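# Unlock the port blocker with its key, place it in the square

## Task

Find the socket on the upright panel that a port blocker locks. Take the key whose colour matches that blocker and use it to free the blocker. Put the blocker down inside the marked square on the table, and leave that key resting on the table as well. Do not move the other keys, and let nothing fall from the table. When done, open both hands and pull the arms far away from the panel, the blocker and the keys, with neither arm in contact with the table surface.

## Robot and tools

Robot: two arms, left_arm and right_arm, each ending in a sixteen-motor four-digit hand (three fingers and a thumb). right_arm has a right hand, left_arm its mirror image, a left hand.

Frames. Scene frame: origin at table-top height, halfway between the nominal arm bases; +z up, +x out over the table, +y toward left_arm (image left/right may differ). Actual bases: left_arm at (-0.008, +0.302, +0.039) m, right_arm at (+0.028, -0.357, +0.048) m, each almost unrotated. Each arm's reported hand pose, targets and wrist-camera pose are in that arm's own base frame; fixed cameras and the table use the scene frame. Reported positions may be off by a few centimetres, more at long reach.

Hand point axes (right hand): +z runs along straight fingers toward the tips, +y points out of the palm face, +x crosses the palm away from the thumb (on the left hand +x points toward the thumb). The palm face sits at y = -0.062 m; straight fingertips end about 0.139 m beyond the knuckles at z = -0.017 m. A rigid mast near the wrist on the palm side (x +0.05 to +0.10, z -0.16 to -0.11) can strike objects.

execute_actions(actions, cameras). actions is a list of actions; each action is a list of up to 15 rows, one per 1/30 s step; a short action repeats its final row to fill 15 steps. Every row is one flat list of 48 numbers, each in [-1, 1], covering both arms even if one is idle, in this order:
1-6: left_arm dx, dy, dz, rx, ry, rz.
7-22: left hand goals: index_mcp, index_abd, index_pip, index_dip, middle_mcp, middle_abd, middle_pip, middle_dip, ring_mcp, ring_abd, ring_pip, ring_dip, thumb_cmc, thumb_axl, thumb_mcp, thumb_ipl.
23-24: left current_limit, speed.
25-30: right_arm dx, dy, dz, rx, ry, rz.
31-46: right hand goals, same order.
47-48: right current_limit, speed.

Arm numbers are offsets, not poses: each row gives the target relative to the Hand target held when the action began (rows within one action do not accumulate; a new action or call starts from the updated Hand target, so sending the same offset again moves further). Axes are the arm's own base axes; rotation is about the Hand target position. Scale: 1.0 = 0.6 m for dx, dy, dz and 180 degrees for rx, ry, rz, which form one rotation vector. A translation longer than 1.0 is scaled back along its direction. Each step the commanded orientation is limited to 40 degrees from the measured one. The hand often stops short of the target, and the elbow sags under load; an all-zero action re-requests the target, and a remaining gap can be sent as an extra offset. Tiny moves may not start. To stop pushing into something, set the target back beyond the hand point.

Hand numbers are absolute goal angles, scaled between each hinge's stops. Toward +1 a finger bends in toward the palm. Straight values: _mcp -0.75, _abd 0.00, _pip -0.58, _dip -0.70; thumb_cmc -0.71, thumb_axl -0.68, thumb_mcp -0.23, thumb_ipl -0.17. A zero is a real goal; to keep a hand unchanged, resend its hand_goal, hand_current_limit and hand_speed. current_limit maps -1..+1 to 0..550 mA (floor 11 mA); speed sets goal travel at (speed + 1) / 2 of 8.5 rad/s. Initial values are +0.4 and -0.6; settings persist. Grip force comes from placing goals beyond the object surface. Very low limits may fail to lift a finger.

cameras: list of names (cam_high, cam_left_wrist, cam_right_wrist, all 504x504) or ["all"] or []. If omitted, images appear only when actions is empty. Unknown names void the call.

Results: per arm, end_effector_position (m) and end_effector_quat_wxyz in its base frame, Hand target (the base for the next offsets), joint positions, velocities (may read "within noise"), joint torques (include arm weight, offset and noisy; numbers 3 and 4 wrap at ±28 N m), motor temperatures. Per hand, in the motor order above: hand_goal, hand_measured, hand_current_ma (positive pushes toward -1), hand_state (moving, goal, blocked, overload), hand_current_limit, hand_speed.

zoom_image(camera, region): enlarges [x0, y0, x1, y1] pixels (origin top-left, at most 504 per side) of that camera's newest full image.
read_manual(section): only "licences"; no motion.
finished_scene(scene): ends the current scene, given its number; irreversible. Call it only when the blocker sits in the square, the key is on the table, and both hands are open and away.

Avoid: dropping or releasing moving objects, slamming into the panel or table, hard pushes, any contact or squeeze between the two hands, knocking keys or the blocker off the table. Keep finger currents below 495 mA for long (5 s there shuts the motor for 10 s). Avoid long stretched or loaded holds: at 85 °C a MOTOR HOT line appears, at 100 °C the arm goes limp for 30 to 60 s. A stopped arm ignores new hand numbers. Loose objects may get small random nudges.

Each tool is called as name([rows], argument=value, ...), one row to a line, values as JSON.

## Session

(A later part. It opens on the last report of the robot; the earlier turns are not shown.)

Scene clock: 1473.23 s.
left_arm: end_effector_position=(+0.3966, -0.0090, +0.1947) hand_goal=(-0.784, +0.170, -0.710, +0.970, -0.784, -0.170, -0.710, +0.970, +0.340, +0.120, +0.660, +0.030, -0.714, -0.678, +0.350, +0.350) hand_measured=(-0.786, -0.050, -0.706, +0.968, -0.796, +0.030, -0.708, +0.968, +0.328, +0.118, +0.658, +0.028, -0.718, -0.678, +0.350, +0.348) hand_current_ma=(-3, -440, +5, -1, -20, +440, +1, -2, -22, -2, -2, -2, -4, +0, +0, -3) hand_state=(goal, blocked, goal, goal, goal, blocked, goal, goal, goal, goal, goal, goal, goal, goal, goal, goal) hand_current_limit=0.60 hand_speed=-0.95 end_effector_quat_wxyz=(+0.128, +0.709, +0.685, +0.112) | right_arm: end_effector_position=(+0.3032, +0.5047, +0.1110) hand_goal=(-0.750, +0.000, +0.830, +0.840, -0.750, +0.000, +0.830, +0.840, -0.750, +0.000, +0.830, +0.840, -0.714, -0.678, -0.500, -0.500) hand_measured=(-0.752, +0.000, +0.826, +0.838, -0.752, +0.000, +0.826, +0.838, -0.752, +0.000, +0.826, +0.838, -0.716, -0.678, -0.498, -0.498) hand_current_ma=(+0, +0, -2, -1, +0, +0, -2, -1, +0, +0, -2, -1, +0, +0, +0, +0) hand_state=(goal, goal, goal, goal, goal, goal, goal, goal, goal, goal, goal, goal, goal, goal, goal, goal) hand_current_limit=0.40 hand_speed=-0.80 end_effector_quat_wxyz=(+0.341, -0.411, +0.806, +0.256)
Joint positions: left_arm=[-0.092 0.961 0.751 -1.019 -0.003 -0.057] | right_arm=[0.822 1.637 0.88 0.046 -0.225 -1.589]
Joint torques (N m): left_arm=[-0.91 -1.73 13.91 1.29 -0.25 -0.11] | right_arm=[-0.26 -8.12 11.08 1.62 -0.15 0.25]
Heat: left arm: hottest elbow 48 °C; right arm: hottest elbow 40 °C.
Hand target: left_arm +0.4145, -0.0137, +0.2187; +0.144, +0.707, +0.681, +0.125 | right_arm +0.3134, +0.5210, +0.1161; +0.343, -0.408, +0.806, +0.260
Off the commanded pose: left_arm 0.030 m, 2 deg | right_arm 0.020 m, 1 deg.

execute_actions(actions=[], cameras=["cam_left_wrist","cam_right_wrist"])

zoom_image(camera="cam_right_wrist", region=[320, 124, 334, 138])

zoom_image(camera="cam_left_wrist", region=[212, 120, 242, 150])

Scene clock: 1477.90 s.
left_arm: end_effector_position=(+0.3966, -0.0090, +0.1947) hand_goal=(-0.784, +0.170, -0.710, +0.970, -0.784, -0.170, -0.710, +0.970, +0.340, +0.120, +0.660, +0.030, -0.714, -0.678, +0.350, +0.350) hand_measured=(-0.786, -0.050, -0.706, +0.968, -0.796, +0.030, -0.708, +0.968, +0.328, +0.118, +0.658, +0.028, -0.718, -0.678, +0.350, +0.348) hand_current_ma=(-3, -440, +5, -1, -20, +440, +1, -2, -22, -2, -2, -2, -4, +0, +0, -3) hand_state=(goal, blocked, goal, goal, goal, blocked, goal, goal, goal, goal, goal, goal, goal, goal, goal, goal) hand_current_limit=0.60 hand_speed=-0.95 end_effector_quat_wxyz=(+0.128, +0.709, +0.685, +0.112) | right_arm: end_effector_position=(+0.3032, +0.5047, +0.1110) hand_goal=(-0.750, +0.000, +0.830, +0.840, -0.750, +0.000, +0.830, +0.840, -0.750, +0.000, +0.830, +0.840, -0.714, -0.678, -0.500, -0.500) hand_measured=(-0.752, +0.000, +0.826, +0.838, -0.752, +0.000, +0.826, +0.838, -0.752, +0.000, +0.826, +0.838, -0.716, -0.678, -0.498, -0.498) hand_current_ma=(+0, +0, -2, -1, +0, +0, -2, -1, +0, +0, -2, -1, +0, +0, +0, +0) hand_state=(goal, goal, goal, goal, goal, goal, goal, goal, goal, goal, goal, goal, goal, goal, goal, goal) hand_current_limit=0.40 hand_speed=-0.80 end_effector_quat_wxyz=(+0.341, -0.411, +0.806, +0.256)
Joint positions: left_arm=[-0.092 0.961 0.751 -1.019 -0.003 -0.057] | right_arm=[0.822 1.637 0.88 0.046 -0.225 -1.589]
Joint velocities: within noise
Joint torques (N m): left_arm=[-0.79 -1.67 13.9 1.28 -0.25 -0.11] | right_arm=[-0.44 -8.18 11.1 1.62 -0.15 0.26]
Motor temperatures (°C): left_arm=[23 26 48 24 25 25] | right_arm=[23 28 40 24 26 25]
Heat: left arm: hottest elbow 48 °C; right arm: hottest elbow 40 °C.
Hand target: left_arm +0.4145, -0.0137, +0.2187; +0.144, +0.707, +0.681, +0.125 | right_arm +0.3134, +0.5210, +0.1161; +0.343, -0.408, +0.806, +0.260
Off the commanded pose: left_arm 0.030 m, 2 deg | right_arm 0.020 m, 1 deg.
Images, in order (width x height): cam_left_wrist 504x504, cam_right_wrist 504x504.

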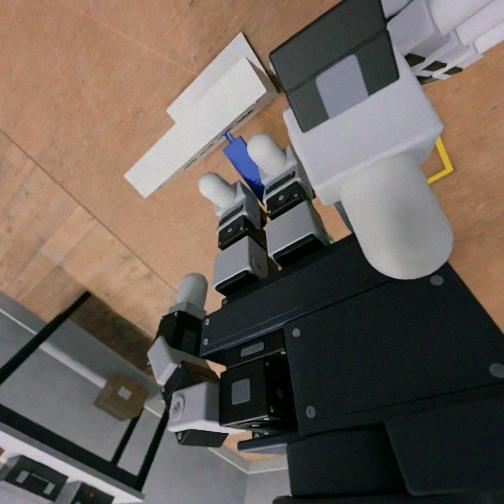

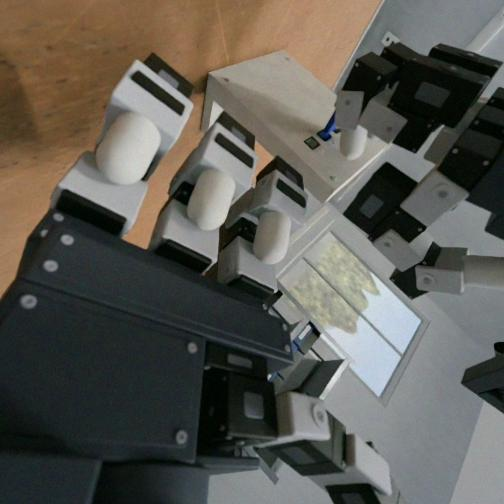

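Scaled by 36.000 from the camera's 504x504 image, which has a finer 720x720 frame.

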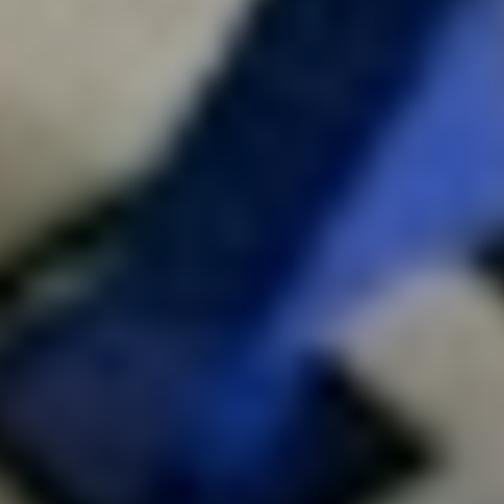

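Scaled by 16.800 from the camera's 504x504 image, which has a finer 720x720 frame.

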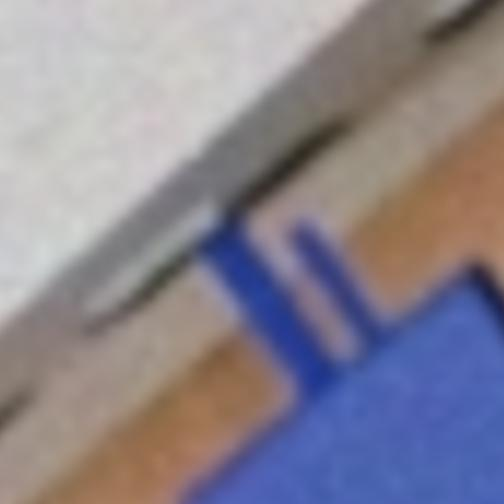

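execute_actions([
  [[0.0,0,0.0,0.0,0.0,0,-0.76,0.17,-0.743,0.97,-0.76,-0.17,-0.743,0.97,0.34,0.12,0.66,0.03,-0.714,-0.678,0.35,0.35,0.6,-0.95,0.0,0.0,0.0,0,0,0,-0.75,0,0.83,0.84,-0.75,0,0.83,0.84,-0.75,0,0.83,0.84,-0.714,-0.678,-0.5,-0.5,0.4,-0.8]],
  [[0.0,0,0.0,0.0,0.0,0,-0.738,0.17,-0.777,0.97,-0.738,-0.17,-0.777,0.97,0.34,0.12,0.66,0.03,-0.714,-0.678,0.35,0.35,0.6,-0.95,0.0,0.0,0.0,0,0,0,-0.75,0,0.83,0.84,-0.75,0,0.83,0.84,-0.75,0,0.83,0.84,-0.714,-0.678,-0.5,-0.5,0.4,-0.8]],
], cameras=["cam_left_wrist","cam_right_wrist"])

zoom_image(camera="cam_right_wrist", region=[313, 118, 341, 146])

zoom_image(camera="cam_left_wrist", region=[212, 120, 242, 150])

Scene clock: 1494.03 s.
left_arm: end_effector_position=(+0.3966, -0.0090, +0.1947) hand_goal=(-0.738, +0.170, -0.778, +0.970, -0.738, -0.170, -0.778, +0.970, +0.340, +0.120, +0.660, +0.030, -0.714, -0.678, +0.350, +0.350) hand_measured=(-0.742, -0.050, -0.772, +0.968, -0.750, +0.030, -0.776, +0.968, +0.328, +0.118, +0.658, +0.028, -0.718, -0.678, +0.350, +0.348) hand_current_ma=(-3, -440, +6, -1, -20, +440, +2, -2, -22, -2, -2, -2, -4, +0, +0, -3) hand_state=(goal, blocked, goal, goal, goal, blocked, goal, goal, goal, goal, goal, goal, goal, goal, goal, goal) hand_current_limit=0.60 hand_speed=-0.95 end_effector_quat_wxyz=(+0.128, +0.709, +0.685, +0.112) | right_arm: end_effector_position=(+0.3032, +0.5047, +0.1110) hand_goal=(-0.750, +0.000, +0.830, +0.840, -0.750, +0.000, +0.830, +0.840, -0.750, +0.000, +0.830, +0.840, -0.714, -0.678, -0.500, -0.500) hand_measured=(-0.752, +0.000, +0.826, +0.838, -0.752, +0.000, +0.826, +0.838, -0.752, +0.000, +0.826, +0.838, -0.716, -0.678, -0.498, -0.498) hand_current_ma=(+0, +0, -2, -1, +0, +0, -2, -1, +0, +0, -2, -1, +0, +0, +0, +0) hand_state=(goal, goal, goal, goal, goal, goal, goal, goal, goal, goal, goal, goal, goal, goal, goal, goal) hand_current_limit=0.40 hand_speed=-0.80 end_effector_quat_wxyz=(+0.341, -0.411, +0.806, +0.256)
Joint positions: left_arm=[-0.092 0.961 0.751 -1.019 -0.003 -0.057] | right_arm=[0.822 1.637 0.88 0.046 -0.225 -1.589]
Joint torques (N m): left_arm=[-0.85 -1.73 13.93 1.29 -0.25 -0.11] | right_arm=[-0.26 -8.35 11.11 1.65 -0.15 0.26]
Heat: left arm: hottest elbow 48 °C; right arm: hottest elbow 40 °C.
Hand target: left_arm +0.4145, -0.0137, +0.2187; +0.144, +0.707, +0.681, +0.125 | right_arm +0.3134, +0.5210, +0.1161; +0.343, -0.408, +0.806, +0.260
Off the commanded pose: left_arm 0.030 m, 2 deg | right_arm 0.020 m, 1 deg.
Images, in order (width x height): cam_left_wrist 504x504, cam_right_wrist 504x504.

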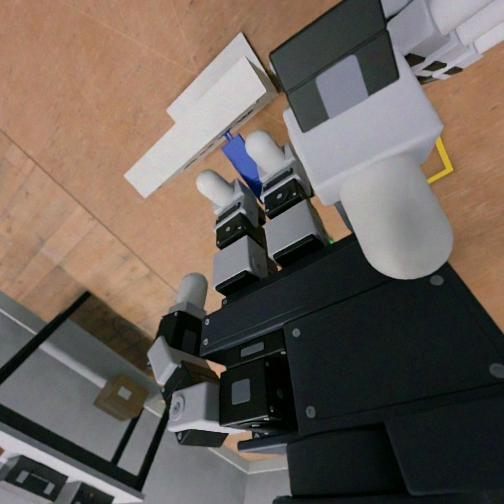

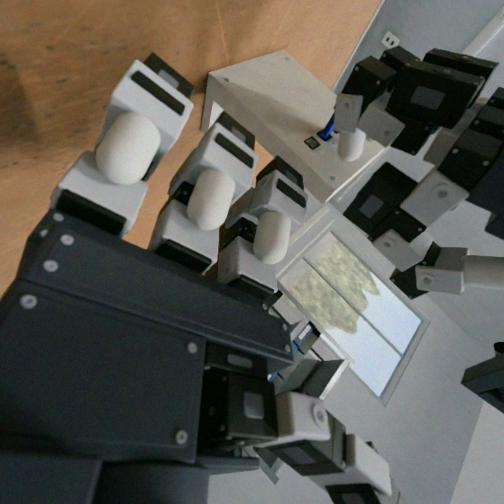

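Scaled by 18.000 from the camera's 504x504 image, which has a finer 720x720 frame.

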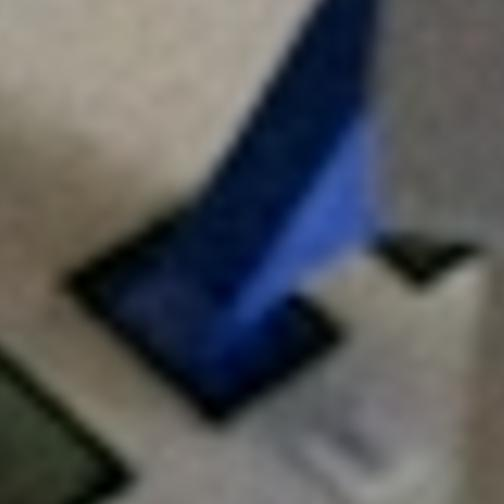

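Scaled by 16.800 from the camera's 504x504 image, which has a finer 720x720 frame.

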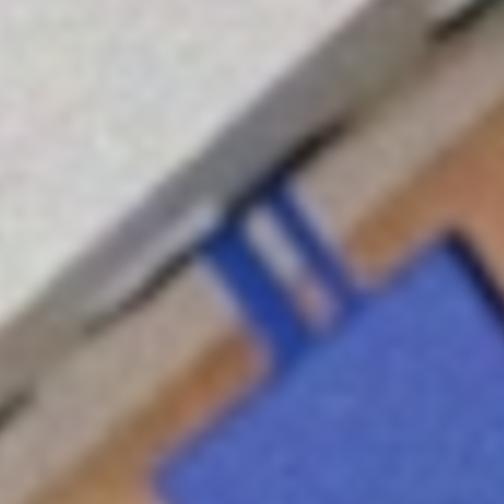

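execute_actions([
  [[0.0,0,0.0,0.0,0.0,0,-0.715,0.17,-0.81,0.97,-0.715,-0.17,-0.81,0.97,0.34,0.12,0.66,0.03,-0.714,-0.678,0.35,0.35,0.6,-0.95,0.0,0.0,0.0,0,0,0,-0.75,0,0.83,0.84,-0.75,0,0.83,0.84,-0.75,0,0.83,0.84,-0.714,-0.678,-0.5,-0.5,0.4,-0.8]],
  [[0.0,0,0.0,0.0,0.0,0,-0.69,0.17,-0.842,0.97,-0.69,-0.17,-0.842,0.97,0.34,0.12,0.66,0.03,-0.714,-0.678,0.35,0.35,0.6,-0.95,0.0,0.0,0.0,0,0,0,-0.75,0,0.83,0.84,-0.75,0,0.83,0.84,-0.75,0,0.83,0.84,-0.714,-0.678,-0.5,-0.5,0.4,-0.8]],
])

Scene clock: 1503.97 s.
left_arm: end_effector_position=(+0.3966, -0.0090, +0.1947) hand_goal=(-0.690, +0.170, -0.842, +0.970, -0.690, -0.170, -0.842, +0.970, +0.340, +0.120, +0.660, +0.030, -0.714, -0.678, +0.350, +0.350) hand_measured=(-0.698, -0.050, -0.838, +0.968, -0.708, +0.030, -0.840, +0.968, +0.328, +0.118, +0.658, +0.028, -0.718, -0.678, +0.350, +0.348) hand_current_ma=(-11, -440, +5, -1, -31, +440, +1, -2, -22, -2, -2, -2, -4, +0, +0, -3) hand_state=(goal, blocked, goal, goal, goal, blocked, goal, goal, goal, goal, goal, goal, goal, goal, goal, goal) hand_current_limit=0.60 hand_speed=-0.95 end_effector_quat_wxyz=(+0.128, +0.709, +0.685, +0.112) | right_arm: end_effector_position=(+0.3032, +0.5047, +0.1110) hand_goal=(-0.750, +0.000, +0.830, +0.840, -0.750, +0.000, +0.830, +0.840, -0.750, +0.000, +0.830, +0.840, -0.714, -0.678, -0.500, -0.500) hand_measured=(-0.752, +0.000, +0.826, +0.838, -0.752, +0.000, +0.826, +0.838, -0.752, +0.000, +0.826, +0.838, -0.716, -0.678, -0.498, -0.498) hand_current_ma=(+0, +0, -2, -1, +0, +0, -2, -1, +0, +0, -2, -1, +0, +0, +0, +0) hand_state=(goal, goal, goal, goal, goal, goal, goal, goal, goal, goal, goal, goal, goal, goal, goal, goal) hand_current_limit=0.40 hand_speed=-0.80 end_effector_quat_wxyz=(+0.341, -0.411, +0.806, +0.256)
Joint positions: left_arm=[-0.092 0.961 0.751 -1.019 -0.003 -0.057] | right_arm=[0.822 1.637 0.88 0.046 -0.225 -1.589]
Joint torques (N m): left_arm=[-0.91 -1.79 13.93 1.28 -0.25 -0.11] | right_arm=[-0.44 -8.23 11.11 1.63 -0.15 0.26]
Heat: left arm: hottest elbow 48 °C; right arm: hottest elbow 40 °C.
Hand target: left_arm +0.4145, -0.0137, +0.2187; +0.144, +0.707, +0.681, +0.125 | right_arm +0.3134, +0.5210, +0.1161; +0.343, -0.408, +0.806, +0.260
Off the commanded pose: left_arm 0.030 m, 2 deg | right_arm 0.020 m, 1 deg.

execute_actions([
  [[0.003,0,0.001,0.0,0.0,0,-0.69,0.17,-0.842,0.97,-0.69,-0.17,-0.842,0.97,0.34,0.12,0.66,0.03,-0.714,-0.678,0.35,0.35,0.6,-0.95,0.0,0.0,0.0,0,0,0,-0.75,0,0.83,0.84,-0.75,0,0.83,0.84,-0.75,0,0.83,0.84,-0.714,-0.678,-0.5,-0.5,0.4,-0.8]],
])

Scene clock: 1511.53 s.
left_arm: end_effector_position=(+0.3969, -0.0090, +0.1931) hand_goal=(-0.690, +0.170, -0.842, +0.970, -0.690, -0.170, -0.842, +0.970, +0.340, +0.120, +0.660, +0.030, -0.714, -0.678, +0.350, +0.350) hand_measured=(-0.696, -0.050, -0.838, +0.968, -0.706, +0.030, -0.840, +0.968, +0.328, +0.118, +0.658, +0.028, -0.718, -0.678, +0.350, +0.348) hand_current_ma=(-9, -440, +5, -1, -28, +440, +1, -2, -22, -2, -2, -2, -4, +0, +0, -3) hand_state=(goal, blocked, goal, goal, goal, blocked, goal, goal, goal, goal, goal, goal, goal, goal, goal, goal) hand_current_limit=0.60 hand_speed=-0.95 end_effector_quat_wxyz=(+0.126, +0.709, +0.685, +0.110) | right_arm: end_effector_position=(+0.3032, +0.5047, +0.1110) hand_goal=(-0.750, +0.000, +0.830, +0.840, -0.750, +0.000, +0.830, +0.840, -0.750, +0.000, +0.830, +0.840, -0.714, -0.678, -0.500, -0.500) hand_measured=(-0.752, +0.000, +0.826, +0.838, -0.752, +0.000, +0.826, +0.838, -0.752, +0.000, +0.826, +0.838, -0.716, -0.678, -0.498, -0.498) hand_current_ma=(+0, +0, -2, -1, +0, +0, -2, -1, +0, +0, -2, -1, +0, +0, +0, +0) hand_state=(goal, goal, goal, goal, goal, goal, goal, goal, goal, goal, goal, goal, goal, goal, goal, goal) hand_current_limit=0.40 hand_speed=-0.80 end_effector_quat_wxyz=(+0.341, -0.411, +0.806, +0.256)
Joint positions: left_arm=[-0.092 0.966 0.751 -1.019 -0.003 -0.057] | right_arm=[0.822 1.637 0.88 0.046 -0.225 -1.589]
Joint torques (N m): left_arm=[-0.79 -1.79 14.23 1.26 -0.24 -0.1] | right_arm=[-0.32 -8.18 11.12 1.65 -0.15 0.26]
Heat: left arm: hottest elbow 48 °C; right arm: hottest elbow 40 °C.
Hand target: left_arm +0.4163, -0.0137, +0.2193; +0.144, +0.707, +0.681, +0.125 | right_arm +0.3134, +0.5210, +0.1161; +0.343, -0.408, +0.806, +0.260
Off the commanded pose: left_arm 0.033 m, 3 deg | right_arm 0.020 m, 1 deg.

execute_actions([
  [[0.001,0,0.003,0.0,0.0,0,-0.69,0.17,-0.842,0.97,-0.69,-0.17,-0.842,0.97,0.34,0.12,0.66,0.03,-0.714,-0.678,0.35,0.35,0.6,-0.95,0.0,0.0,0.0,0,0,0,-0.75,0,0.83,0.84,-0.75,0,0.83,0.84,-0.75,0,0.83,0.84,-0.714,-0.678,-0.5,-0.5,0.4,-0.8]],
])

Scene clock: 1519.13 s.
left_arm: end_effector_position=(+0.3974, -0.0090, +0.1940) hand_goal=(-0.690, +0.170, -0.842, +0.970, -0.690, -0.170, -0.842, +0.970, +0.340, +0.120, +0.660, +0.030, -0.714, -0.678, +0.350, +0.350) hand_measured=(-0.696, -0.050, -0.840, +0.968, -0.706, +0.030, -0.844, +0.968, +0.328, +0.118, +0.658, +0.028, -0.718, -0.678, +0.350, +0.348) hand_current_ma=(-9, -440, +1, -1, -28, +440, -2, -2, -22, -2, -2, -2, -4, +0, +0, -3) hand_state=(goal, blocked, goal, goal, goal, blocked, goal, goal, goal, goal, goal, goal, goal, goal, goal, goal) hand_current_limit=0.60 hand_speed=-0.95 end_effector_quat_wxyz=(+0.127, +0.709, +0.685, +0.111) | right_arm: end_effector_position=(+0.3032, +0.5047, +0.1110) hand_goal=(-0.750, +0.000, +0.830, +0.840, -0.750, +0.000, +0.830, +0.840, -0.750, +0.000, +0.830, +0.840, -0.714, -0.678, -0.500, -0.500) hand_measured=(-0.752, +0.000, +0.826, +0.838, -0.752, +0.000, +0.826, +0.838, -0.752, +0.000, +0.826, +0.838, -0.716, -0.678, -0.498, -0.498) hand_current_ma=(+0, +0, -2, -1, +0, +0, -2, -1, +0, +0, -2, -1, +0, +0, +0, +0) hand_state=(goal, goal, goal, goal, goal, goal, goal, goal, goal, goal, goal, goal, goal, goal, goal, goal) hand_current_limit=0.40 hand_speed=-0.80 end_effector_quat_wxyz=(+0.341, -0.411, +0.806, +0.256)
Joint positions: left_arm=[-0.092 0.966 0.753 -1.019 -0.003 -0.058] | right_arm=[0.822 1.637 0.88 0.046 -0.225 -1.589]
Joint torques (N m): left_arm=[-0.79 -1.73 14.46 1.13 -0.24 -0.09] | right_arm=[-0.38 -8.23 11.12 1.63 -0.15 0.26]
Heat: left arm: hottest elbow 48 °C; right arm: hottest elbow 40 °C.
Hand target: left_arm +0.4169, -0.0137, +0.2212; +0.144, +0.707, +0.681, +0.125 | right_arm +0.3134, +0.5210, +0.1161; +0.343, -0.408, +0.806, +0.260
Off the commanded pose: left_arm 0.034 m, 3 deg | right_arm 0.020 m, 1 deg.

execute_actions([
  [[0.003,0,0.003,0.0,0.0,0,-0.69,0.17,-0.842,0.97,-0.69,-0.17,-0.842,0.97,0.34,0.12,0.66,0.03,-0.714,-0.678,0.35,0.35,0.6,-0.95,0.0,0.0,0.0,0,0,0,-0.75,0,0.83,0.84,-0.75,0,0.83,0.84,-0.75,0,0.83,0.84,-0.714,-0.678,-0.5,-0.5,0.4,-0.8]],
  [[0.002,0,0.0015,0.0,0.0,0,-0.69,0.17,-0.842,0.97,-0.69,-0.17,-0.842,0.97,0.34,0.12,0.66,0.03,-0.714,-0.678,0.35,0.35,0.6,-0.95,0.0,0.0,0.0,0,0,0,-0.75,0,0.83,0.84,-0.75,0,0.83,0.84,-0.75,0,0.83,0.84,-0.714,-0.678,-0.5,-0.5,0.4,-0.8]],
], cameras=["cam_left_wrist","cam_right_wrist"])

zoom_image(camera="cam_right_wrist", region=[313, 118, 341, 146])

zoom_image(camera="cam_left_wrist", region=[212, 120, 242, 150])

Scene clock: 1533.60 s.
left_arm: end_effector_position=(+0.4000, -0.0092, +0.1949) hand_goal=(-0.690, +0.170, -0.842, +0.970, -0.690, -0.170, -0.842, +0.970, +0.340, +0.120, +0.660, +0.030, -0.714, -0.678, +0.350, +0.350) hand_measured=(-0.700, -0.050, -0.842, +0.968, -0.708, +0.030, -0.848, +0.968, +0.328, +0.118, +0.658, +0.028, -0.718, -0.678, +0.350, +0.348) hand_current_ma=(-17, -440, +0, -1, -35, +440, -7, -2, -22, -2, -2, -2, -4, +0, +0, -3) hand_state=(goal, blocked, goal, goal, goal, blocked, goal, goal, goal, goal, goal, goal, goal, goal, goal, goal) hand_current_limit=0.60 hand_speed=-0.95 end_effector_quat_wxyz=(+0.126, +0.709, +0.685, +0.110) | right_arm: end_effector_position=(+0.3032, +0.5047, +0.1110) hand_goal=(-0.750, +0.000, +0.830, +0.840, -0.750, +0.000, +0.830, +0.840, -0.750, +0.000, +0.830, +0.840, -0.714, -0.678, -0.500, -0.500) hand_measured=(-0.752, +0.000, +0.826, +0.838, -0.752, +0.000, +0.826, +0.838, -0.752, +0.000, +0.826, +0.838, -0.716, -0.678, -0.498, -0.498) hand_current_ma=(+0, +0, -2, -1, +0, +0, -2, -1, +0, +0, -2, -1, +0, +0, +0, +0) hand_state=(goal, goal, goal, goal, goal, goal, goal, goal, goal, goal, goal, goal, goal, goal, goal, goal) hand_current_limit=0.40 hand_speed=-0.80 end_effector_quat_wxyz=(+0.341, -0.411, +0.806, +0.256)
Joint positions: left_arm=[-0.092 0.974 0.76 -1.019 -0.003 -0.058] | right_arm=[0.822 1.637 0.88 0.046 -0.225 -1.589]
Joint torques (N m): left_arm=[-0.73 -1.9 14.76 0.96 -0.22 -0.08] | right_arm=[-0.32 -8.23 11.1 1.62 -0.16 0.26]
Heat: left arm: hottest elbow 52 °C; right arm: hottest elbow 40 °C.
Hand target: left_arm +0.4199, -0.0137, +0.2237; +0.144, +0.707, +0.681, +0.125 | right_arm +0.3134, +0.5210, +0.1161; +0.343, -0.408, +0.806, +0.260
Off the commanded pose: left_arm 0.035 m, 3 deg | right_arm 0.020 m, 1 deg.
Images, in order (width x height): cam_left_wrist 504x504, cam_right_wrist 504x504.

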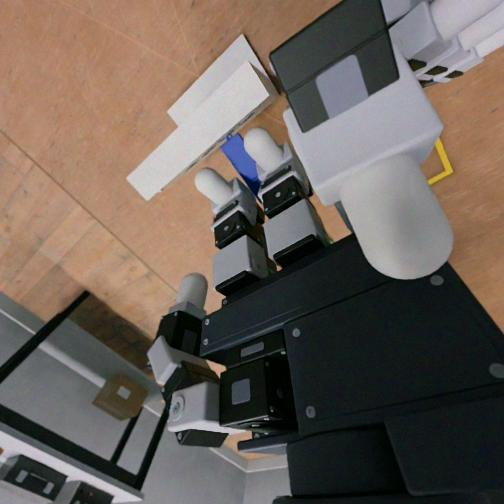

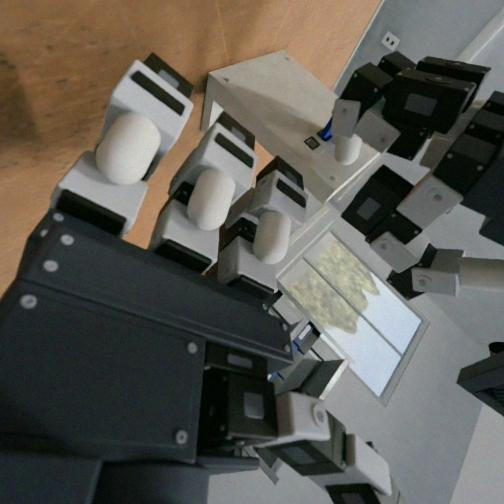

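Scaled by 18.000 from the camera's 504x504 image, which has a finer 720x720 frame.

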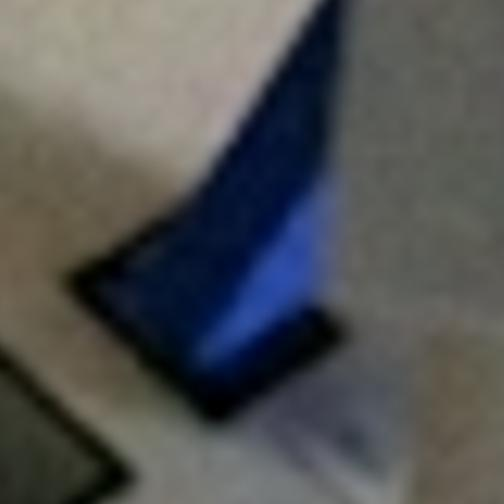

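Scaled by 16.800 from the camera's 504x504 image, which has a finer 720x720 frame.

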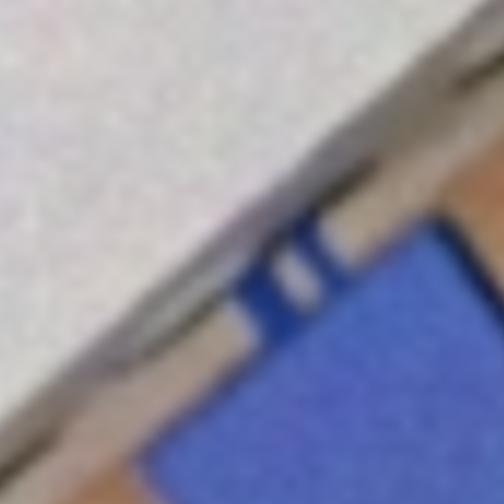

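execute_actions([
  [[0.0,0,0.0,0.0,0.0,0,-0.66,0.17,-0.88,0.97,-0.66,-0.17,-0.88,0.97,0.34,0.12,0.66,0.03,-0.714,-0.678,0.35,0.35,0.6,-0.95,0.0,0.0,0.0,0,0,0,-0.75,0,0.83,0.84,-0.75,0,0.83,0.84,-0.75,0,0.83,0.84,-0.714,-0.678,-0.5,-0.5,0.4,-0.8]],
  [[0.0,0,0.0,0.0,0.0,0,-0.63,0.17,-0.905,0.97,-0.63,-0.17,-0.905,0.97,0.34,0.12,0.66,0.03,-0.714,-0.678,0.35,0.35,0.6,-0.95,0.0,0.0,0.0,0,0,0,-0.75,0,0.83,0.84,-0.75,0,0.83,0.84,-0.75,0,0.83,0.84,-0.714,-0.678,-0.5,-0.5,0.4,-0.8]],
], cameras=["cam_left_wrist","cam_right_wrist"])

zoom_image(camera="cam_right_wrist", region=[313, 118, 341, 146])

zoom_image(camera="cam_left_wrist", region=[212, 120, 242, 150])

Scene clock: 1545.23 s.
left_arm: end_effector_position=(+0.4002, -0.0092, +0.1956) hand_goal=(-0.630, +0.170, -0.906, +0.970, -0.630, -0.170, -0.906, +0.970, +0.340, +0.120, +0.660, +0.030, -0.714, -0.678, +0.350, +0.350) hand_measured=(-0.666, -0.050, -0.908, +0.968, -0.676, +0.030, -0.912, +0.968, +0.328, +0.118, +0.658, +0.028, -0.718, -0.678, +0.350, +0.348) hand_current_ma=(-89, -440, -1, -1, -118, +440, -6, -2, -22, -2, -2, -2, -4, +0, +0, -3) hand_state=(blocked, blocked, goal, goal, blocked, blocked, goal, goal, goal, goal, goal, goal, goal, goal, goal, goal) hand_current_limit=0.60 hand_speed=-0.95 end_effector_quat_wxyz=(+0.127, +0.709, +0.685, +0.111) | right_arm: end_effector_position=(+0.3032, +0.5047, +0.1110) hand_goal=(-0.750, +0.000, +0.830, +0.840, -0.750, +0.000, +0.830, +0.840, -0.750, +0.000, +0.830, +0.840, -0.714, -0.678, -0.500, -0.500) hand_measured=(-0.752, +0.000, +0.826, +0.838, -0.752, +0.000, +0.826, +0.838, -0.752, +0.000, +0.826, +0.838, -0.716, -0.678, -0.498, -0.498) hand_current_ma=(+0, +0, -2, -1, +0, +0, -2, -1, +0, +0, -2, -1, +0, +0, +0, +0) hand_state=(goal, goal, goal, goal, goal, goal, goal, goal, goal, goal, goal, goal, goal, goal, goal, goal) hand_current_limit=0.40 hand_speed=-0.80 end_effector_quat_wxyz=(+0.341, -0.411, +0.806, +0.256)
Joint positions: left_arm=[-0.092 0.974 0.762 -1.021 -0.003 -0.058] | right_arm=[0.822 1.637 0.88 0.046 -0.225 -1.589]
Joint torques (N m): left_arm=[-0.73 -1.85 14.65 1.03 -0.23 -0.07] | right_arm=[-0.32 -8.18 11.08 1.65 -0.16 0.26]
Motor temperatures (°C): left_arm=[23 26 53 24 25 25] | right_arm=[23 28 40 24 26 25]
Heat: left arm: hottest elbow 53 °C; right arm: hottest elbow 40 °C.
Hand target: left_arm +0.4199, -0.0137, +0.2238; +0.144, +0.707, +0.681, +0.125 | right_arm +0.3134, +0.5210, +0.1161; +0.343, -0.408, +0.806, +0.260
Off the commanded pose: left_arm 0.035 m, 3 deg | right_arm 0.020 m, 1 deg.
Images, in order (width x height): cam_left_wrist 504x504, cam_right_wrist 504x504.

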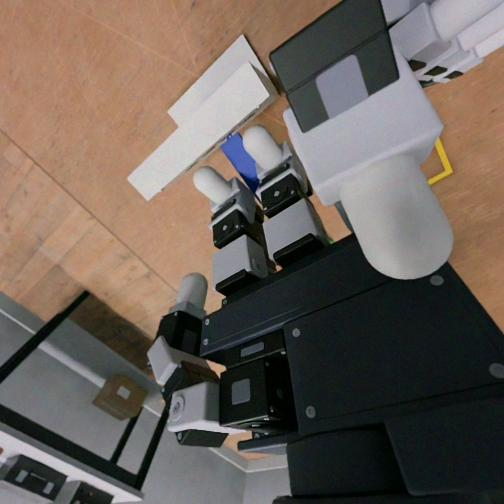

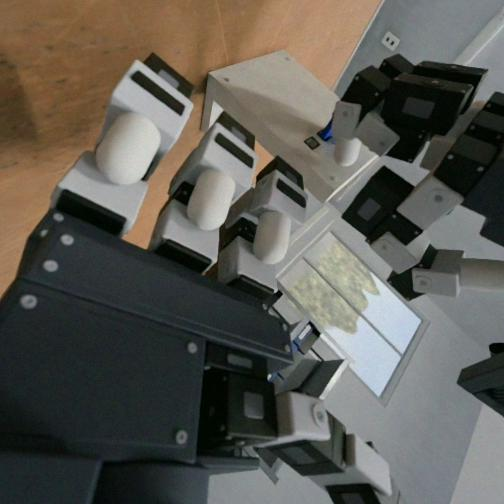

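Scaled by 18.000 from the camera's 504x504 image, which has a finer 720x720 frame.

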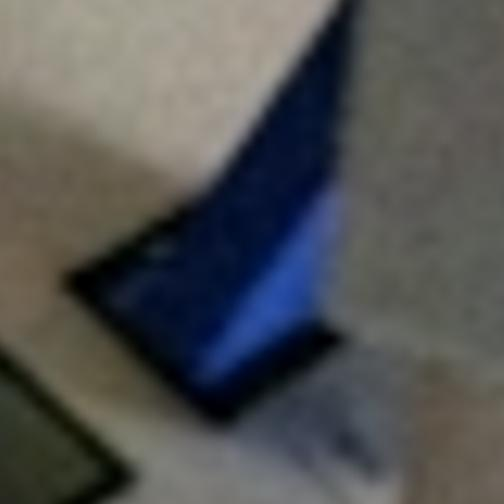

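Scaled by 16.800 from the camera's 504x504 image, which has a finer 720x720 frame.

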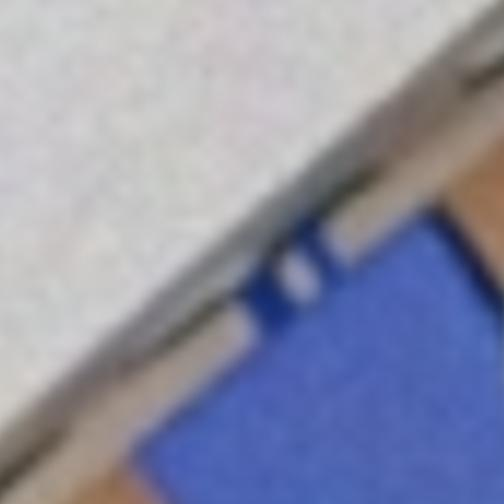

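execute_actions([
  [[0.003,0,0.002,0.0,0.0,0,-0.66,0.17,-0.868,0.97,-0.66,-0.17,-0.868,0.97,0.34,0.12,0.66,0.03,-0.714,-0.678,0.35,0.35,0.6,-0.95,0.0,0.0,0.0,0,0,0,-0.75,0,0.83,0.84,-0.75,0,0.83,0.84,-0.75,0,0.83,0.84,-0.714,-0.678,-0.5,-0.5,0.4,-0.8]],
  [[0.003,0,0.002,0.0,0.0,0,-0.69,0.17,-0.83,0.97,-0.69,-0.17,-0.83,0.97,0.34,0.12,0.66,0.03,-0.714,-0.678,0.35,0.35,0.6,-0.95,0.0,0.0,0.0,0,0,0,-0.75,0,0.83,0.84,-0.75,0,0.83,0.84,-0.75,0,0.83,0.84,-0.714,-0.678,-0.5,-0.5,0.4,-0.8]],
])

Scene clock: 1561.33 s.
left_arm: end_effector_position=(+0.4023, -0.0094, +0.1958) hand_goal=(-0.690, +0.170, -0.830, +0.970, -0.690, -0.170, -0.830, +0.970, +0.340, +0.120, +0.660, +0.030, -0.714, -0.678, +0.350, +0.350) hand_measured=(-0.706, -0.050, -0.844, +0.968, -0.710, +0.030, -0.854, +0.968, +0.328, +0.118, +0.658, +0.028, -0.718, -0.678, +0.350, +0.348) hand_current_ma=(-28, -440, -20, -1, -42, +440, -45, -2, -22, -2, -2, -2, -4, +0, +0, -3) hand_state=(goal, blocked, goal, goal, blocked, blocked, blocked, goal, goal, goal, goal, goal, goal, goal, goal, goal) hand_current_limit=0.60 hand_speed=-0.95 end_effector_quat_wxyz=(+0.125, +0.709, +0.686, +0.109) | right_arm: end_effector_position=(+0.3032, +0.5047, +0.1110) hand_goal=(-0.750, +0.000, +0.830, +0.840, -0.750, +0.000, +0.830, +0.840, -0.750, +0.000, +0.830, +0.840, -0.714, -0.678, -0.500, -0.500) hand_measured=(-0.752, +0.000, +0.826, +0.838, -0.752, +0.000, +0.826, +0.838, -0.752, +0.000, +0.826, +0.838, -0.716, -0.678, -0.498, -0.498) hand_current_ma=(+0, +0, -2, -1, +0, +0, -2, -1, +0, +0, -2, -1, +0, +0, +0, +0) hand_state=(goal, goal, goal, goal, goal, goal, goal, goal, goal, goal, goal, goal, goal, goal, goal, goal) hand_current_limit=0.40 hand_speed=-0.80 end_effector_quat_wxyz=(+0.341, -0.411, +0.806, +0.256)
Joint positions: left_arm=[-0.092 0.983 0.77 -1.025 -0.003 -0.058] | right_arm=[0.822 1.637 0.88 0.046 -0.225 -1.589]
Joint torques (N m): left_arm=[-0.67 -1.96 14.9 1.05 -0.21 -0.07] | right_arm=[-0.26 -8.23 11.14 1.65 -0.16 0.26]
Heat: left arm: hottest elbow 52 °C; right arm: hottest elbow 40 °C.
Hand target: left_arm +0.4235, -0.0137, +0.2260; +0.143, +0.707, +0.681, +0.125 | right_arm +0.3134, +0.5210, +0.1161; +0.343, -0.408, +0.806, +0.260
Off the commanded pose: left_arm 0.037 m, 3 deg | right_arm 0.020 m, 1 deg.

execute_actions([
  [[0.003,0,0.002,0.0,-0.002,0,-0.715,0.17,-0.80,0.97,-0.715,-0.17,-0.80,0.97,0.34,0.12,0.66,0.03,-0.714,-0.678,0.35,0.35,0.6,-0.95,0.0,0.0,0.0,0,0,0,-0.75,0,0.83,0.84,-0.75,0,0.83,0.84,-0.75,0,0.83,0.84,-0.714,-0.678,-0.5,-0.5,0.4,-0.8]],
  [[0.003,0,0.002,0.0,-0.002,0,-0.74,0.17,-0.77,0.97,-0.74,-0.17,-0.77,0.97,0.34,0.12,0.66,0.03,-0.714,-0.678,0.35,0.35,0.6,-0.95,0.0,0.0,0.0,0,0,0,-0.75,0,0.83,0.84,-0.75,0,0.83,0.84,-0.75,0,0.83,0.84,-0.714,-0.678,-0.5,-0.5,0.4,-0.8]],
], cameras=["cam_left_wrist","cam_right_wrist"])

zoom_image(camera="cam_right_wrist", region=[313, 108, 351, 146])

zoom_image(camera="cam_left_wrist", region=[212, 120, 242, 150])

Scene clock: 1575.33 s.
left_arm: end_effector_position=(+0.4039, -0.0095, +0.1977) hand_goal=(-0.740, +0.170, -0.770, +0.970, -0.740, -0.170, -0.770, +0.970, +0.340, +0.120, +0.660, +0.030, -0.714, -0.678, +0.350, +0.350) hand_measured=(-0.750, -0.050, -0.780, +0.968, -0.756, +0.030, -0.790, +0.968, +0.328, +0.118, +0.658, +0.028, -0.718, -0.678, +0.350, +0.348) hand_current_ma=(-16, -440, -16, -1, -29, +440, -37, -2, -22, -2, -2, -2, -4, +0, +0, -3) hand_state=(goal, blocked, goal, goal, goal, blocked, blocked, goal, goal, goal, goal, goal, goal, goal, goal, goal) hand_current_limit=0.60 hand_speed=-0.95 end_effector_quat_wxyz=(+0.126, +0.709, +0.685, +0.110) | right_arm: end_effector_position=(+0.3032, +0.5047, +0.1110) hand_goal=(-0.750, +0.000, +0.830, +0.840, -0.750, +0.000, +0.830, +0.840, -0.750, +0.000, +0.830, +0.840, -0.714, -0.678, -0.500, -0.500) hand_measured=(-0.752, +0.000, +0.826, +0.838, -0.752, +0.000, +0.826, +0.838, -0.752, +0.000, +0.826, +0.838, -0.716, -0.678, -0.498, -0.498) hand_current_ma=(+0, +0, -2, -1, +0, +0, -2, -1, +0, +0, -2, -1, +0, +0, +0, +0) hand_state=(goal, goal, goal, goal, goal, goal, goal, goal, goal, goal, goal, goal, goal, goal, goal, goal) hand_current_limit=0.40 hand_speed=-0.80 end_effector_quat_wxyz=(+0.341, -0.411, +0.806, +0.256)
Joint positions: left_arm=[-0.092 0.985 0.775 -1.025 -0.003 -0.058] | right_arm=[0.822 1.637 0.88 0.046 -0.225 -1.589]
Joint torques (N m): left_arm=[-0.56 -2.08 14.74 1.55 -0.25 -0.06] | right_arm=[-0.38 -8.35 11.15 1.63 -0.16 0.25]
Motor temperatures (°C): left_arm=[23 26 55 24 25 25] | right_arm=[23 28 40 24 26 25]
Heat: left arm: hottest elbow 55 °C; right arm: hottest elbow 40 °C.
Hand target: left_arm +0.4272, -0.0137, +0.2287; +0.148, +0.706, +0.680, +0.130 | right_arm +0.3134, +0.5210, +0.1161; +0.343, -0.408, +0.806, +0.260
Off the commanded pose: left_arm 0.039 m, 3 deg | right_arm 0.020 m, 1 deg.
Images, in order (width x height): cam_left_wrist 504x504, cam_right_wrist 504x504.

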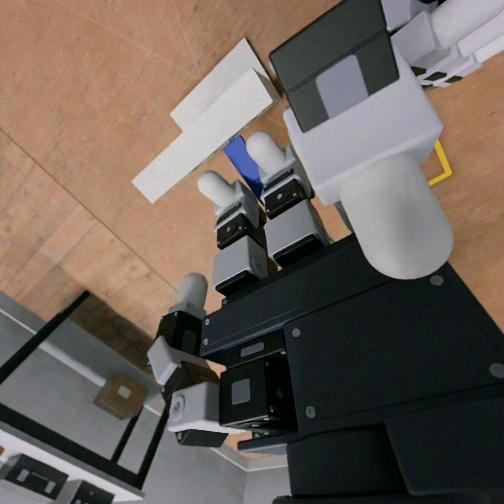

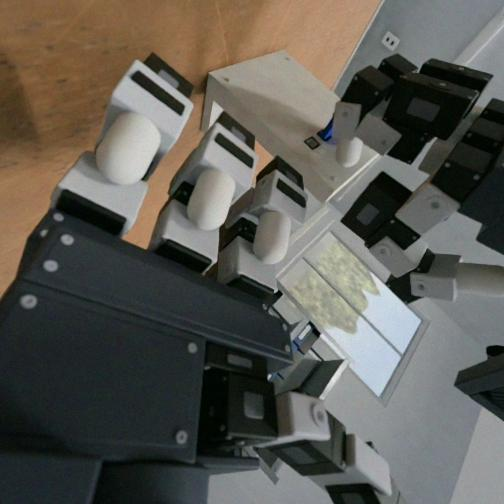

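Scaled by 13.263 from the camera's 504x504 image, which has a finer 720x720 frame.

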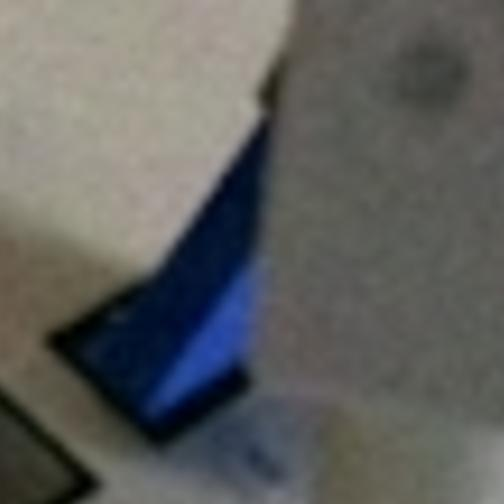

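Scaled by 16.800 from the camera's 504x504 image, which has a finer 720x720 frame.

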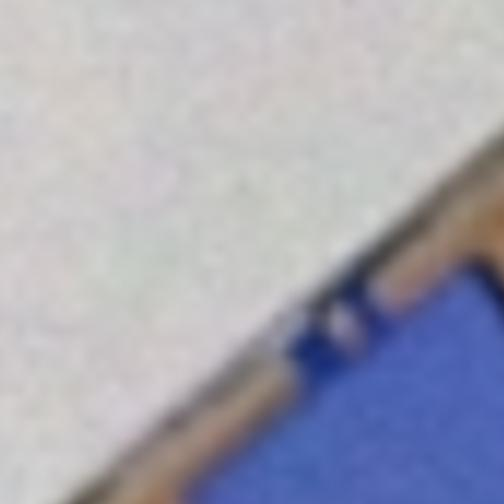

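execute_actions([
  [[0.0,0,0,0.0,0,0,-0.70,0.17,-0.80,0.97,-0.70,-0.17,-0.80,0.97,0.34,0.12,0.66,0.03,-0.714,-0.678,0.35,0.35,0.6,-0.95,0.0,0.0,0.0,0,0,0,-0.75,0,0.83,0.84,-0.75,0,0.83,0.84,-0.75,0,0.83,0.84,-0.714,-0.678,-0.5,-0.5,0.4,-0.8]],
  [[0.0,0,0,0.0,0,0,-0.67,0.17,-0.815,0.97,-0.67,-0.17,-0.815,0.97,0.34,0.12,0.66,0.03,-0.714,-0.678,0.35,0.35,0.6,-0.95,0.0,0.0,0.0,0,0,0,-0.75,0,0.83,0.84,-0.75,0,0.83,0.84,-0.75,0,0.83,0.84,-0.714,-0.678,-0.5,-0.5,0.4,-0.8]],
], cameras=["cam_left_wrist","cam_right_wrist"])

zoom_image(camera="cam_left_wrist", region=[212, 120, 242, 150])

Scene clock: 1587.13 s.
left_arm: end_effector_position=(+0.4040, -0.0095, +0.1976) hand_goal=(-0.670, +0.170, -0.816, +0.970, -0.670, -0.170, -0.816, +0.970, +0.340, +0.120, +0.660, +0.030, -0.714, -0.678, +0.350, +0.350) hand_measured=(-0.722, -0.050, -0.822, +0.968, -0.730, +0.030, -0.826, +0.968, +0.328, +0.118, +0.658, +0.028, -0.718, -0.678, +0.350, +0.348) hand_current_ma=(-141, -440, -6, -1, -172, +440, -14, -2, -22, -2, -2, -2, -4, +0, +0, -3) hand_state=(blocked, blocked, goal, goal, blocked, blocked, goal, goal, goal, goal, goal, goal, goal, goal, goal, goal) hand_current_limit=0.60 hand_speed=-0.95 end_effector_quat_wxyz=(+0.126, +0.709, +0.685, +0.110) | right_arm: end_effector_position=(+0.3032, +0.5047, +0.1110) hand_goal=(-0.750, +0.000, +0.830, +0.840, -0.750, +0.000, +0.830, +0.840, -0.750, +0.000, +0.830, +0.840, -0.714, -0.678, -0.500, -0.500) hand_measured=(-0.752, +0.000, +0.826, +0.838, -0.752, +0.000, +0.826, +0.838, -0.752, +0.000, +0.826, +0.838, -0.716, -0.678, -0.498, -0.498) hand_current_ma=(+0, +0, -2, -1, +0, +0, -2, -1, +0, +0, -2, -1, +0, +0, +0, +0) hand_state=(goal, goal, goal, goal, goal, goal, goal, goal, goal, goal, goal, goal, goal, goal, goal, goal) hand_current_limit=0.40 hand_speed=-0.80 end_effector_quat_wxyz=(+0.341, -0.411, +0.806, +0.256)
Joint positions: left_arm=[-0.092 0.986 0.775 -1.025 -0.003 -0.058] | right_arm=[0.822 1.637 0.88 0.046 -0.225 -1.589]
Joint torques (N m): left_arm=[-0.56 -2.02 14.71 1.55 -0.25 -0.06] | right_arm=[-0.38 -8.12 11.11 1.63 -0.15 0.26]
Motor temperatures (°C): left_arm=[23 26 55 24 25 25] | right_arm=[23 28 40 24 26 25]
Heat: left arm: hottest elbow 55 °C; right arm: hottest elbow 40 °C.
Hand target: left_arm +0.4272, -0.0137, +0.2286; +0.148, +0.706, +0.680, +0.130 | right_arm +0.3134, +0.5210, +0.1161; +0.343, -0.408, +0.806, +0.260
Off the commanded pose: left_arm 0.039 m, 4 deg | right_arm 0.020 m, 1 deg.
Images, in order (width x height): cam_left_wrist 504x504, cam_right_wrist 504x504.

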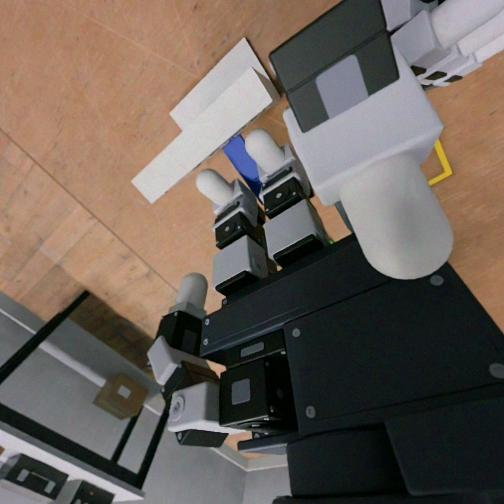

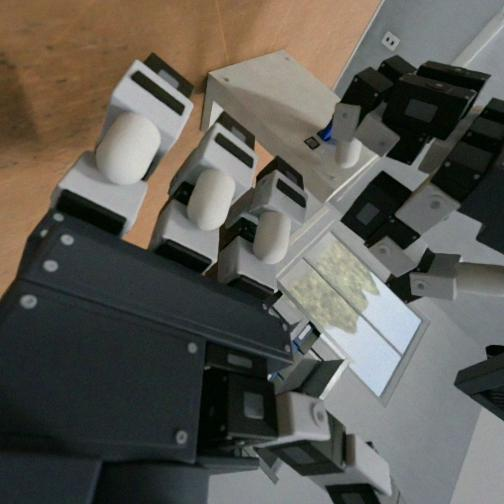

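Scaled by 16.800 from the camera's 504x504 image, which has a finer 720x720 frame.

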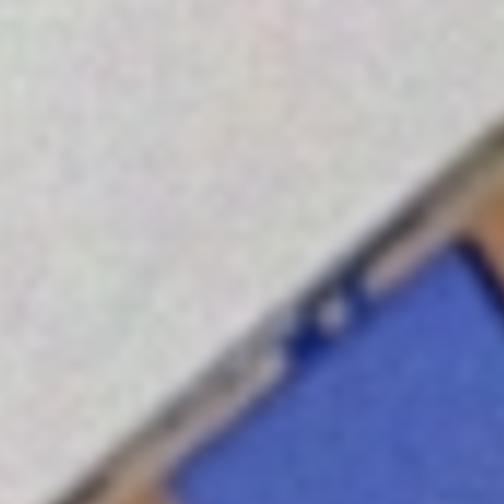

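execute_actions([
  [[0.0,0,0,0.0,0,0,-0.66,0.17,-0.79,0.97,-0.66,-0.17,-0.79,0.97,0.34,0.12,0.66,0.03,-0.714,-0.678,0.35,0.35,0.6,-0.95,0.0,0.0,0.0,0,0,0,-0.75,0,0.83,0.84,-0.75,0,0.83,0.84,-0.75,0,0.83,0.84,-0.714,-0.678,-0.5,-0.5,0.4,-0.8]],
  [[0.0,0,0,0.0,0,0,-0.62,0.17,-0.84,0.97,-0.62,-0.17,-0.84,0.97,0.34,0.12,0.66,0.03,-0.714,-0.678,0.35,0.35,0.6,-0.95,0.0,0.0,0.0,0,0,0,-0.75,0,0.83,0.84,-0.75,0,0.83,0.84,-0.75,0,0.83,0.84,-0.714,-0.678,-0.5,-0.5,0.4,-0.8]],
])

Scene clock: 1595.27 s.
left_arm: end_effector_position=(+0.4039, -0.0094, +0.1974) hand_goal=(-0.620, +0.170, -0.840, +0.970, -0.620, -0.170, -0.840, +0.970, +0.340, +0.120, +0.660, +0.030, -0.714, -0.678, +0.350, +0.350) hand_measured=(-0.690, -0.050, -0.848, +0.968, -0.698, +0.030, -0.854, +0.968, +0.328, +0.118, +0.658, +0.028, -0.718, -0.678, +0.350, +0.348) hand_current_ma=(-217, -440, -12, -1, -247, +440, -22, -2, -22, -2, -2, -2, -4, +0, +0, -3) hand_state=(blocked, blocked, goal, goal, blocked, blocked, goal, goal, goal, goal, goal, goal, goal, goal, goal, goal) hand_current_limit=0.60 hand_speed=-0.95 end_effector_quat_wxyz=(+0.125, +0.708, +0.686, +0.109) | right_arm: end_effector_position=(+0.3032, +0.5047, +0.1110) hand_goal=(-0.750, +0.000, +0.830, +0.840, -0.750, +0.000, +0.830, +0.840, -0.750, +0.000, +0.830, +0.840, -0.714, -0.678, -0.500, -0.500) hand_measured=(-0.752, +0.000, +0.826, +0.838, -0.752, +0.000, +0.826, +0.838, -0.752, +0.000, +0.826, +0.838, -0.716, -0.678, -0.498, -0.498) hand_current_ma=(+0, +0, -2, -1, +0, +0, -2, -1, +0, +0, -2, -1, +0, +0, +0, +0) hand_state=(goal, goal, goal, goal, goal, goal, goal, goal, goal, goal, goal, goal, goal, goal, goal, goal) hand_current_limit=0.40 hand_speed=-0.80 end_effector_quat_wxyz=(+0.341, -0.411, +0.806, +0.256)
Joint positions: left_arm=[-0.092 0.986 0.775 -1.025 -0.003 -0.06] | right_arm=[0.822 1.637 0.88 0.046 -0.225 -1.589]
Joint torques (N m): left_arm=[-0.56 -2.08 14.72 1.54 -0.25 -0.04] | right_arm=[-0.38 -8.29 11.11 1.63 -0.16 0.25]
Motor temperatures (°C): left_arm=[23 26 56 24 25 25] | right_arm=[23 28 40 24 26 25]
Heat: left arm: hottest elbow 56 °C; right arm: hottest elbow 40 °C.
Hand target: left_arm +0.4272, -0.0137, +0.2286; +0.148, +0.706, +0.680, +0.130 | right_arm +0.3134, +0.5210, +0.1161; +0.343, -0.408, +0.806, +0.260
Off the commanded pose: left_arm 0.039 m, 4 deg | right_arm 0.020 m, 1 deg.

execute_actions([
  [[0.0,0,0,0.0,0,0,-0.64,0.17,-0.84,0.97,-0.64,-0.17,-0.84,0.97,0.34,0.12,0.66,0.03,-0.714,-0.678,0.35,0.35,0.6,-0.95,0.0,0.0,0.0,0,0,0,-0.75,0,0.83,0.84,-0.75,0,0.83,0.84,-0.75,0,0.83,0.84,-0.714,-0.678,-0.5,-0.5,0.4,-0.8]],
], cameras=["cam_left_wrist","cam_right_wrist","cam_high"])

zoom_image(camera="cam_left_wrist", region=[212, 110, 262, 160])

zoom_image(camera="cam_right_wrist", region=[313, 108, 351, 146])

Scene clock: 1605.77 s.
left_arm: end_effector_position=(+0.4039, -0.0094, +0.1974) hand_goal=(-0.640, +0.170, -0.840, +0.970, -0.640, -0.170, -0.840, +0.970, +0.340, +0.120, +0.660, +0.030, -0.714, -0.678, +0.350, +0.350) hand_measured=(-0.690, -0.050, -0.848, +0.968, -0.698, +0.030, -0.854, +0.968, +0.328, +0.118, +0.658, +0.028, -0.718, -0.678, +0.350, +0.348) hand_current_ma=(-138, -440, -12, -1, -165, +440, -22, -2, -22, -2, -2, -2, -4, +0, +0, -3) hand_state=(blocked, blocked, goal, goal, blocked, blocked, goal, goal, goal, goal, goal, goal, goal, goal, goal, goal) hand_current_limit=0.60 hand_speed=-0.95 end_effector_quat_wxyz=(+0.125, +0.708, +0.686, +0.109) | right_arm: end_effector_position=(+0.3032, +0.5047, +0.1110) hand_goal=(-0.750, +0.000, +0.830, +0.840, -0.750, +0.000, +0.830, +0.840, -0.750, +0.000, +0.830, +0.840, -0.714, -0.678, -0.500, -0.500) hand_measured=(-0.752, +0.000, +0.826, +0.838, -0.752, +0.000, +0.826, +0.838, -0.752, +0.000, +0.826, +0.838, -0.716, -0.678, -0.498, -0.498) hand_current_ma=(+0, +0, -2, -1, +0, +0, -2, -1, +0, +0, -2, -1, +0, +0, +0, +0) hand_state=(goal, goal, goal, goal, goal, goal, goal, goal, goal, goal, goal, goal, goal, goal, goal, goal) hand_current_limit=0.40 hand_speed=-0.80 end_effector_quat_wxyz=(+0.341, -0.411, +0.806, +0.256)
Joint positions: left_arm=[-0.092 0.986 0.775 -1.025 -0.003 -0.06] | right_arm=[0.822 1.637 0.88 0.046 -0.225 -1.589]
Joint torques (N m): left_arm=[-0.56 -2.08 14.71 1.55 -0.25 -0.04] | right_arm=[-0.21 -8.29 11.1 1.63 -0.15 0.26]
Motor temperatures (°C): left_arm=[23 26 56 24 25 25] | right_arm=[23 28 40 24 26 25]
Heat: left arm: hottest elbow 56 °C; right arm: hottest elbow 40 °C.
Hand target: left_arm +0.4272, -0.0137, +0.2286; +0.148, +0.706, +0.680, +0.130 | right_arm +0.3134, +0.5210, +0.1161; +0.343, -0.408, +0.806, +0.260
Off the commanded pose: left_arm 0.039 m, 4 deg | right_arm 0.020 m, 1 deg.

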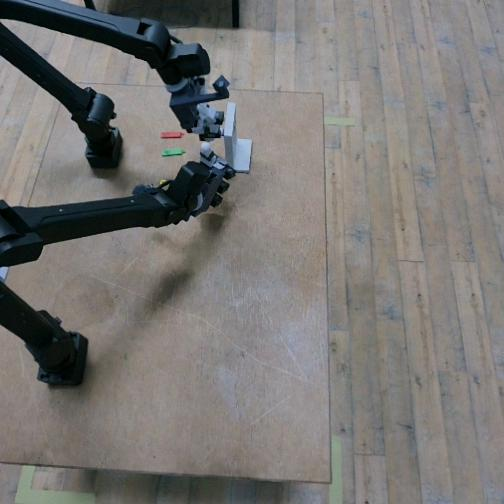

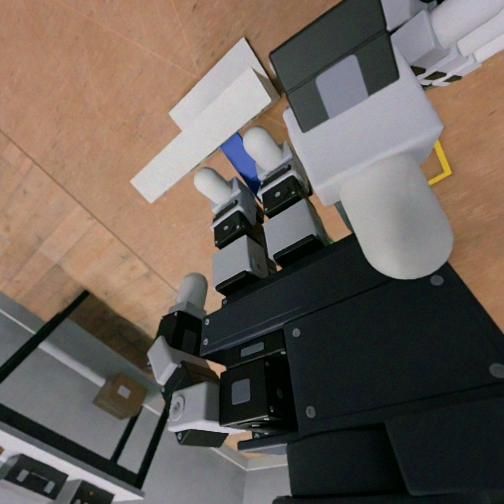

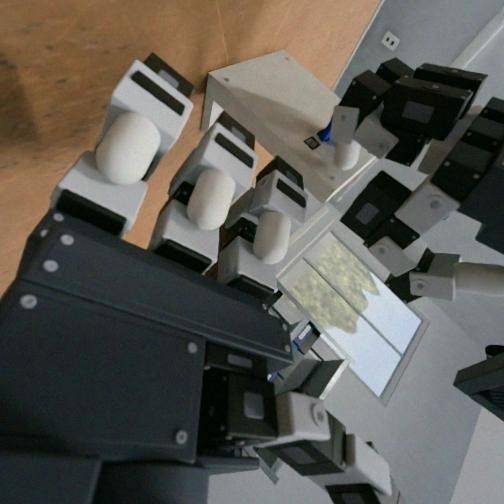

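Scaled by 10.080 from the camera's 504x504 image, which has a finer 720x720 frame.

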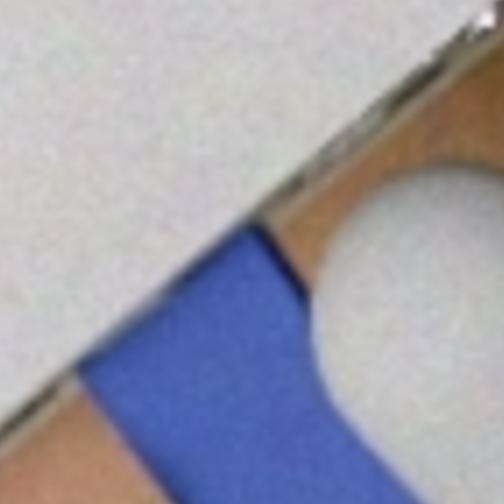

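Scaled by 13.263 from the camera's 504x504 image, which has a finer 720x720 frame.

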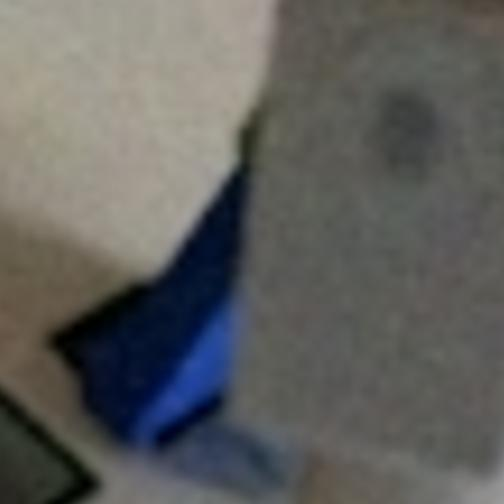

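execute_actions([
  [[-0.008,0,-0.012,0.0,0.003,0,-0.69,0.17,-0.845,0.97,-0.69,-0.17,-0.845,0.97,0.34,0.12,0.66,0.03,-0.714,-0.678,0.35,0.35,0.76,-0.95,0.0,0.0,0.0,0,0,0,-0.75,0,0.83,0.84,-0.75,0,0.83,0.84,-0.75,0,0.83,0.84,-0.714,-0.678,-0.5,-0.5,0.4,-0.8]],
])

Scene clock: 1615.37 s.
left_arm: end_effector_position=(+0.4039, -0.0094, +0.1974) hand_goal=(-0.690, +0.170, -0.846, +0.970, -0.690, -0.170, -0.846, +0.970, +0.340, +0.120, +0.660, +0.030, -0.714, -0.678, +0.350, +0.350) hand_measured=(-0.698, -0.050, -0.852, +0.968, -0.704, +0.030, -0.858, +0.968, +0.328, +0.118, +0.658, +0.028, -0.718, -0.678, +0.350, +0.348) hand_current_ma=(-11, -484, -7, -1, -25, +484, -18, -2, -22, -2, -2, -2, -4, +0, +0, -3) hand_state=(goal, blocked, goal, goal, goal, blocked, goal, goal, goal, goal, goal, goal, goal, goal, goal, goal) hand_current_limit=0.76 hand_speed=-0.95 end_effector_quat_wxyz=(+0.125, +0.708, +0.686, +0.109) | right_arm: end_effector_position=(+0.3032, +0.5047, +0.1110) hand_goal=(-0.750, +0.000, +0.830, +0.840, -0.750, +0.000, +0.830, +0.840, -0.750, +0.000, +0.830, +0.840, -0.714, -0.678, -0.500, -0.500) hand_measured=(-0.752, +0.000, +0.826, +0.838, -0.752, +0.000, +0.826, +0.838, -0.752, +0.000, +0.826, +0.838, -0.716, -0.678, -0.498, -0.498) hand_current_ma=(+0, +0, -2, -1, +0, +0, -2, -1, +0, +0, -2, -1, +0, +0, +0, +0) hand_state=(goal, goal, goal, goal, goal, goal, goal, goal, goal, goal, goal, goal, goal, goal, goal, goal) hand_current_limit=0.40 hand_speed=-0.80 end_effector_quat_wxyz=(+0.341, -0.411, +0.806, +0.256)
Joint positions: left_arm=[-0.092 0.986 0.775 -1.025 -0.003 -0.06] | right_arm=[0.822 1.637 0.88 0.046 -0.225 -1.589]
Joint torques (N m): left_arm=[-0.62 -2.37 13.49 1.72 -0.23 -0.05] | right_arm=[-0.32 -8.12 11.1 1.63 -0.16 0.26]
Motor temperatures (°C): left_arm=[23 26 56 24 25 25] | right_arm=[23 28 40 24 26 25]
Heat: left arm: hottest elbow 56 °C; right arm: hottest elbow 40 °C.
Hand target: left_arm +0.4224, -0.0137, +0.2214; +0.145, +0.707, +0.681, +0.126 | right_arm +0.3134, +0.5210, +0.1161; +0.343, -0.408, +0.806, +0.260
Off the commanded pose: left_arm 0.031 m, 3 deg | right_arm 0.020 m, 1 deg.


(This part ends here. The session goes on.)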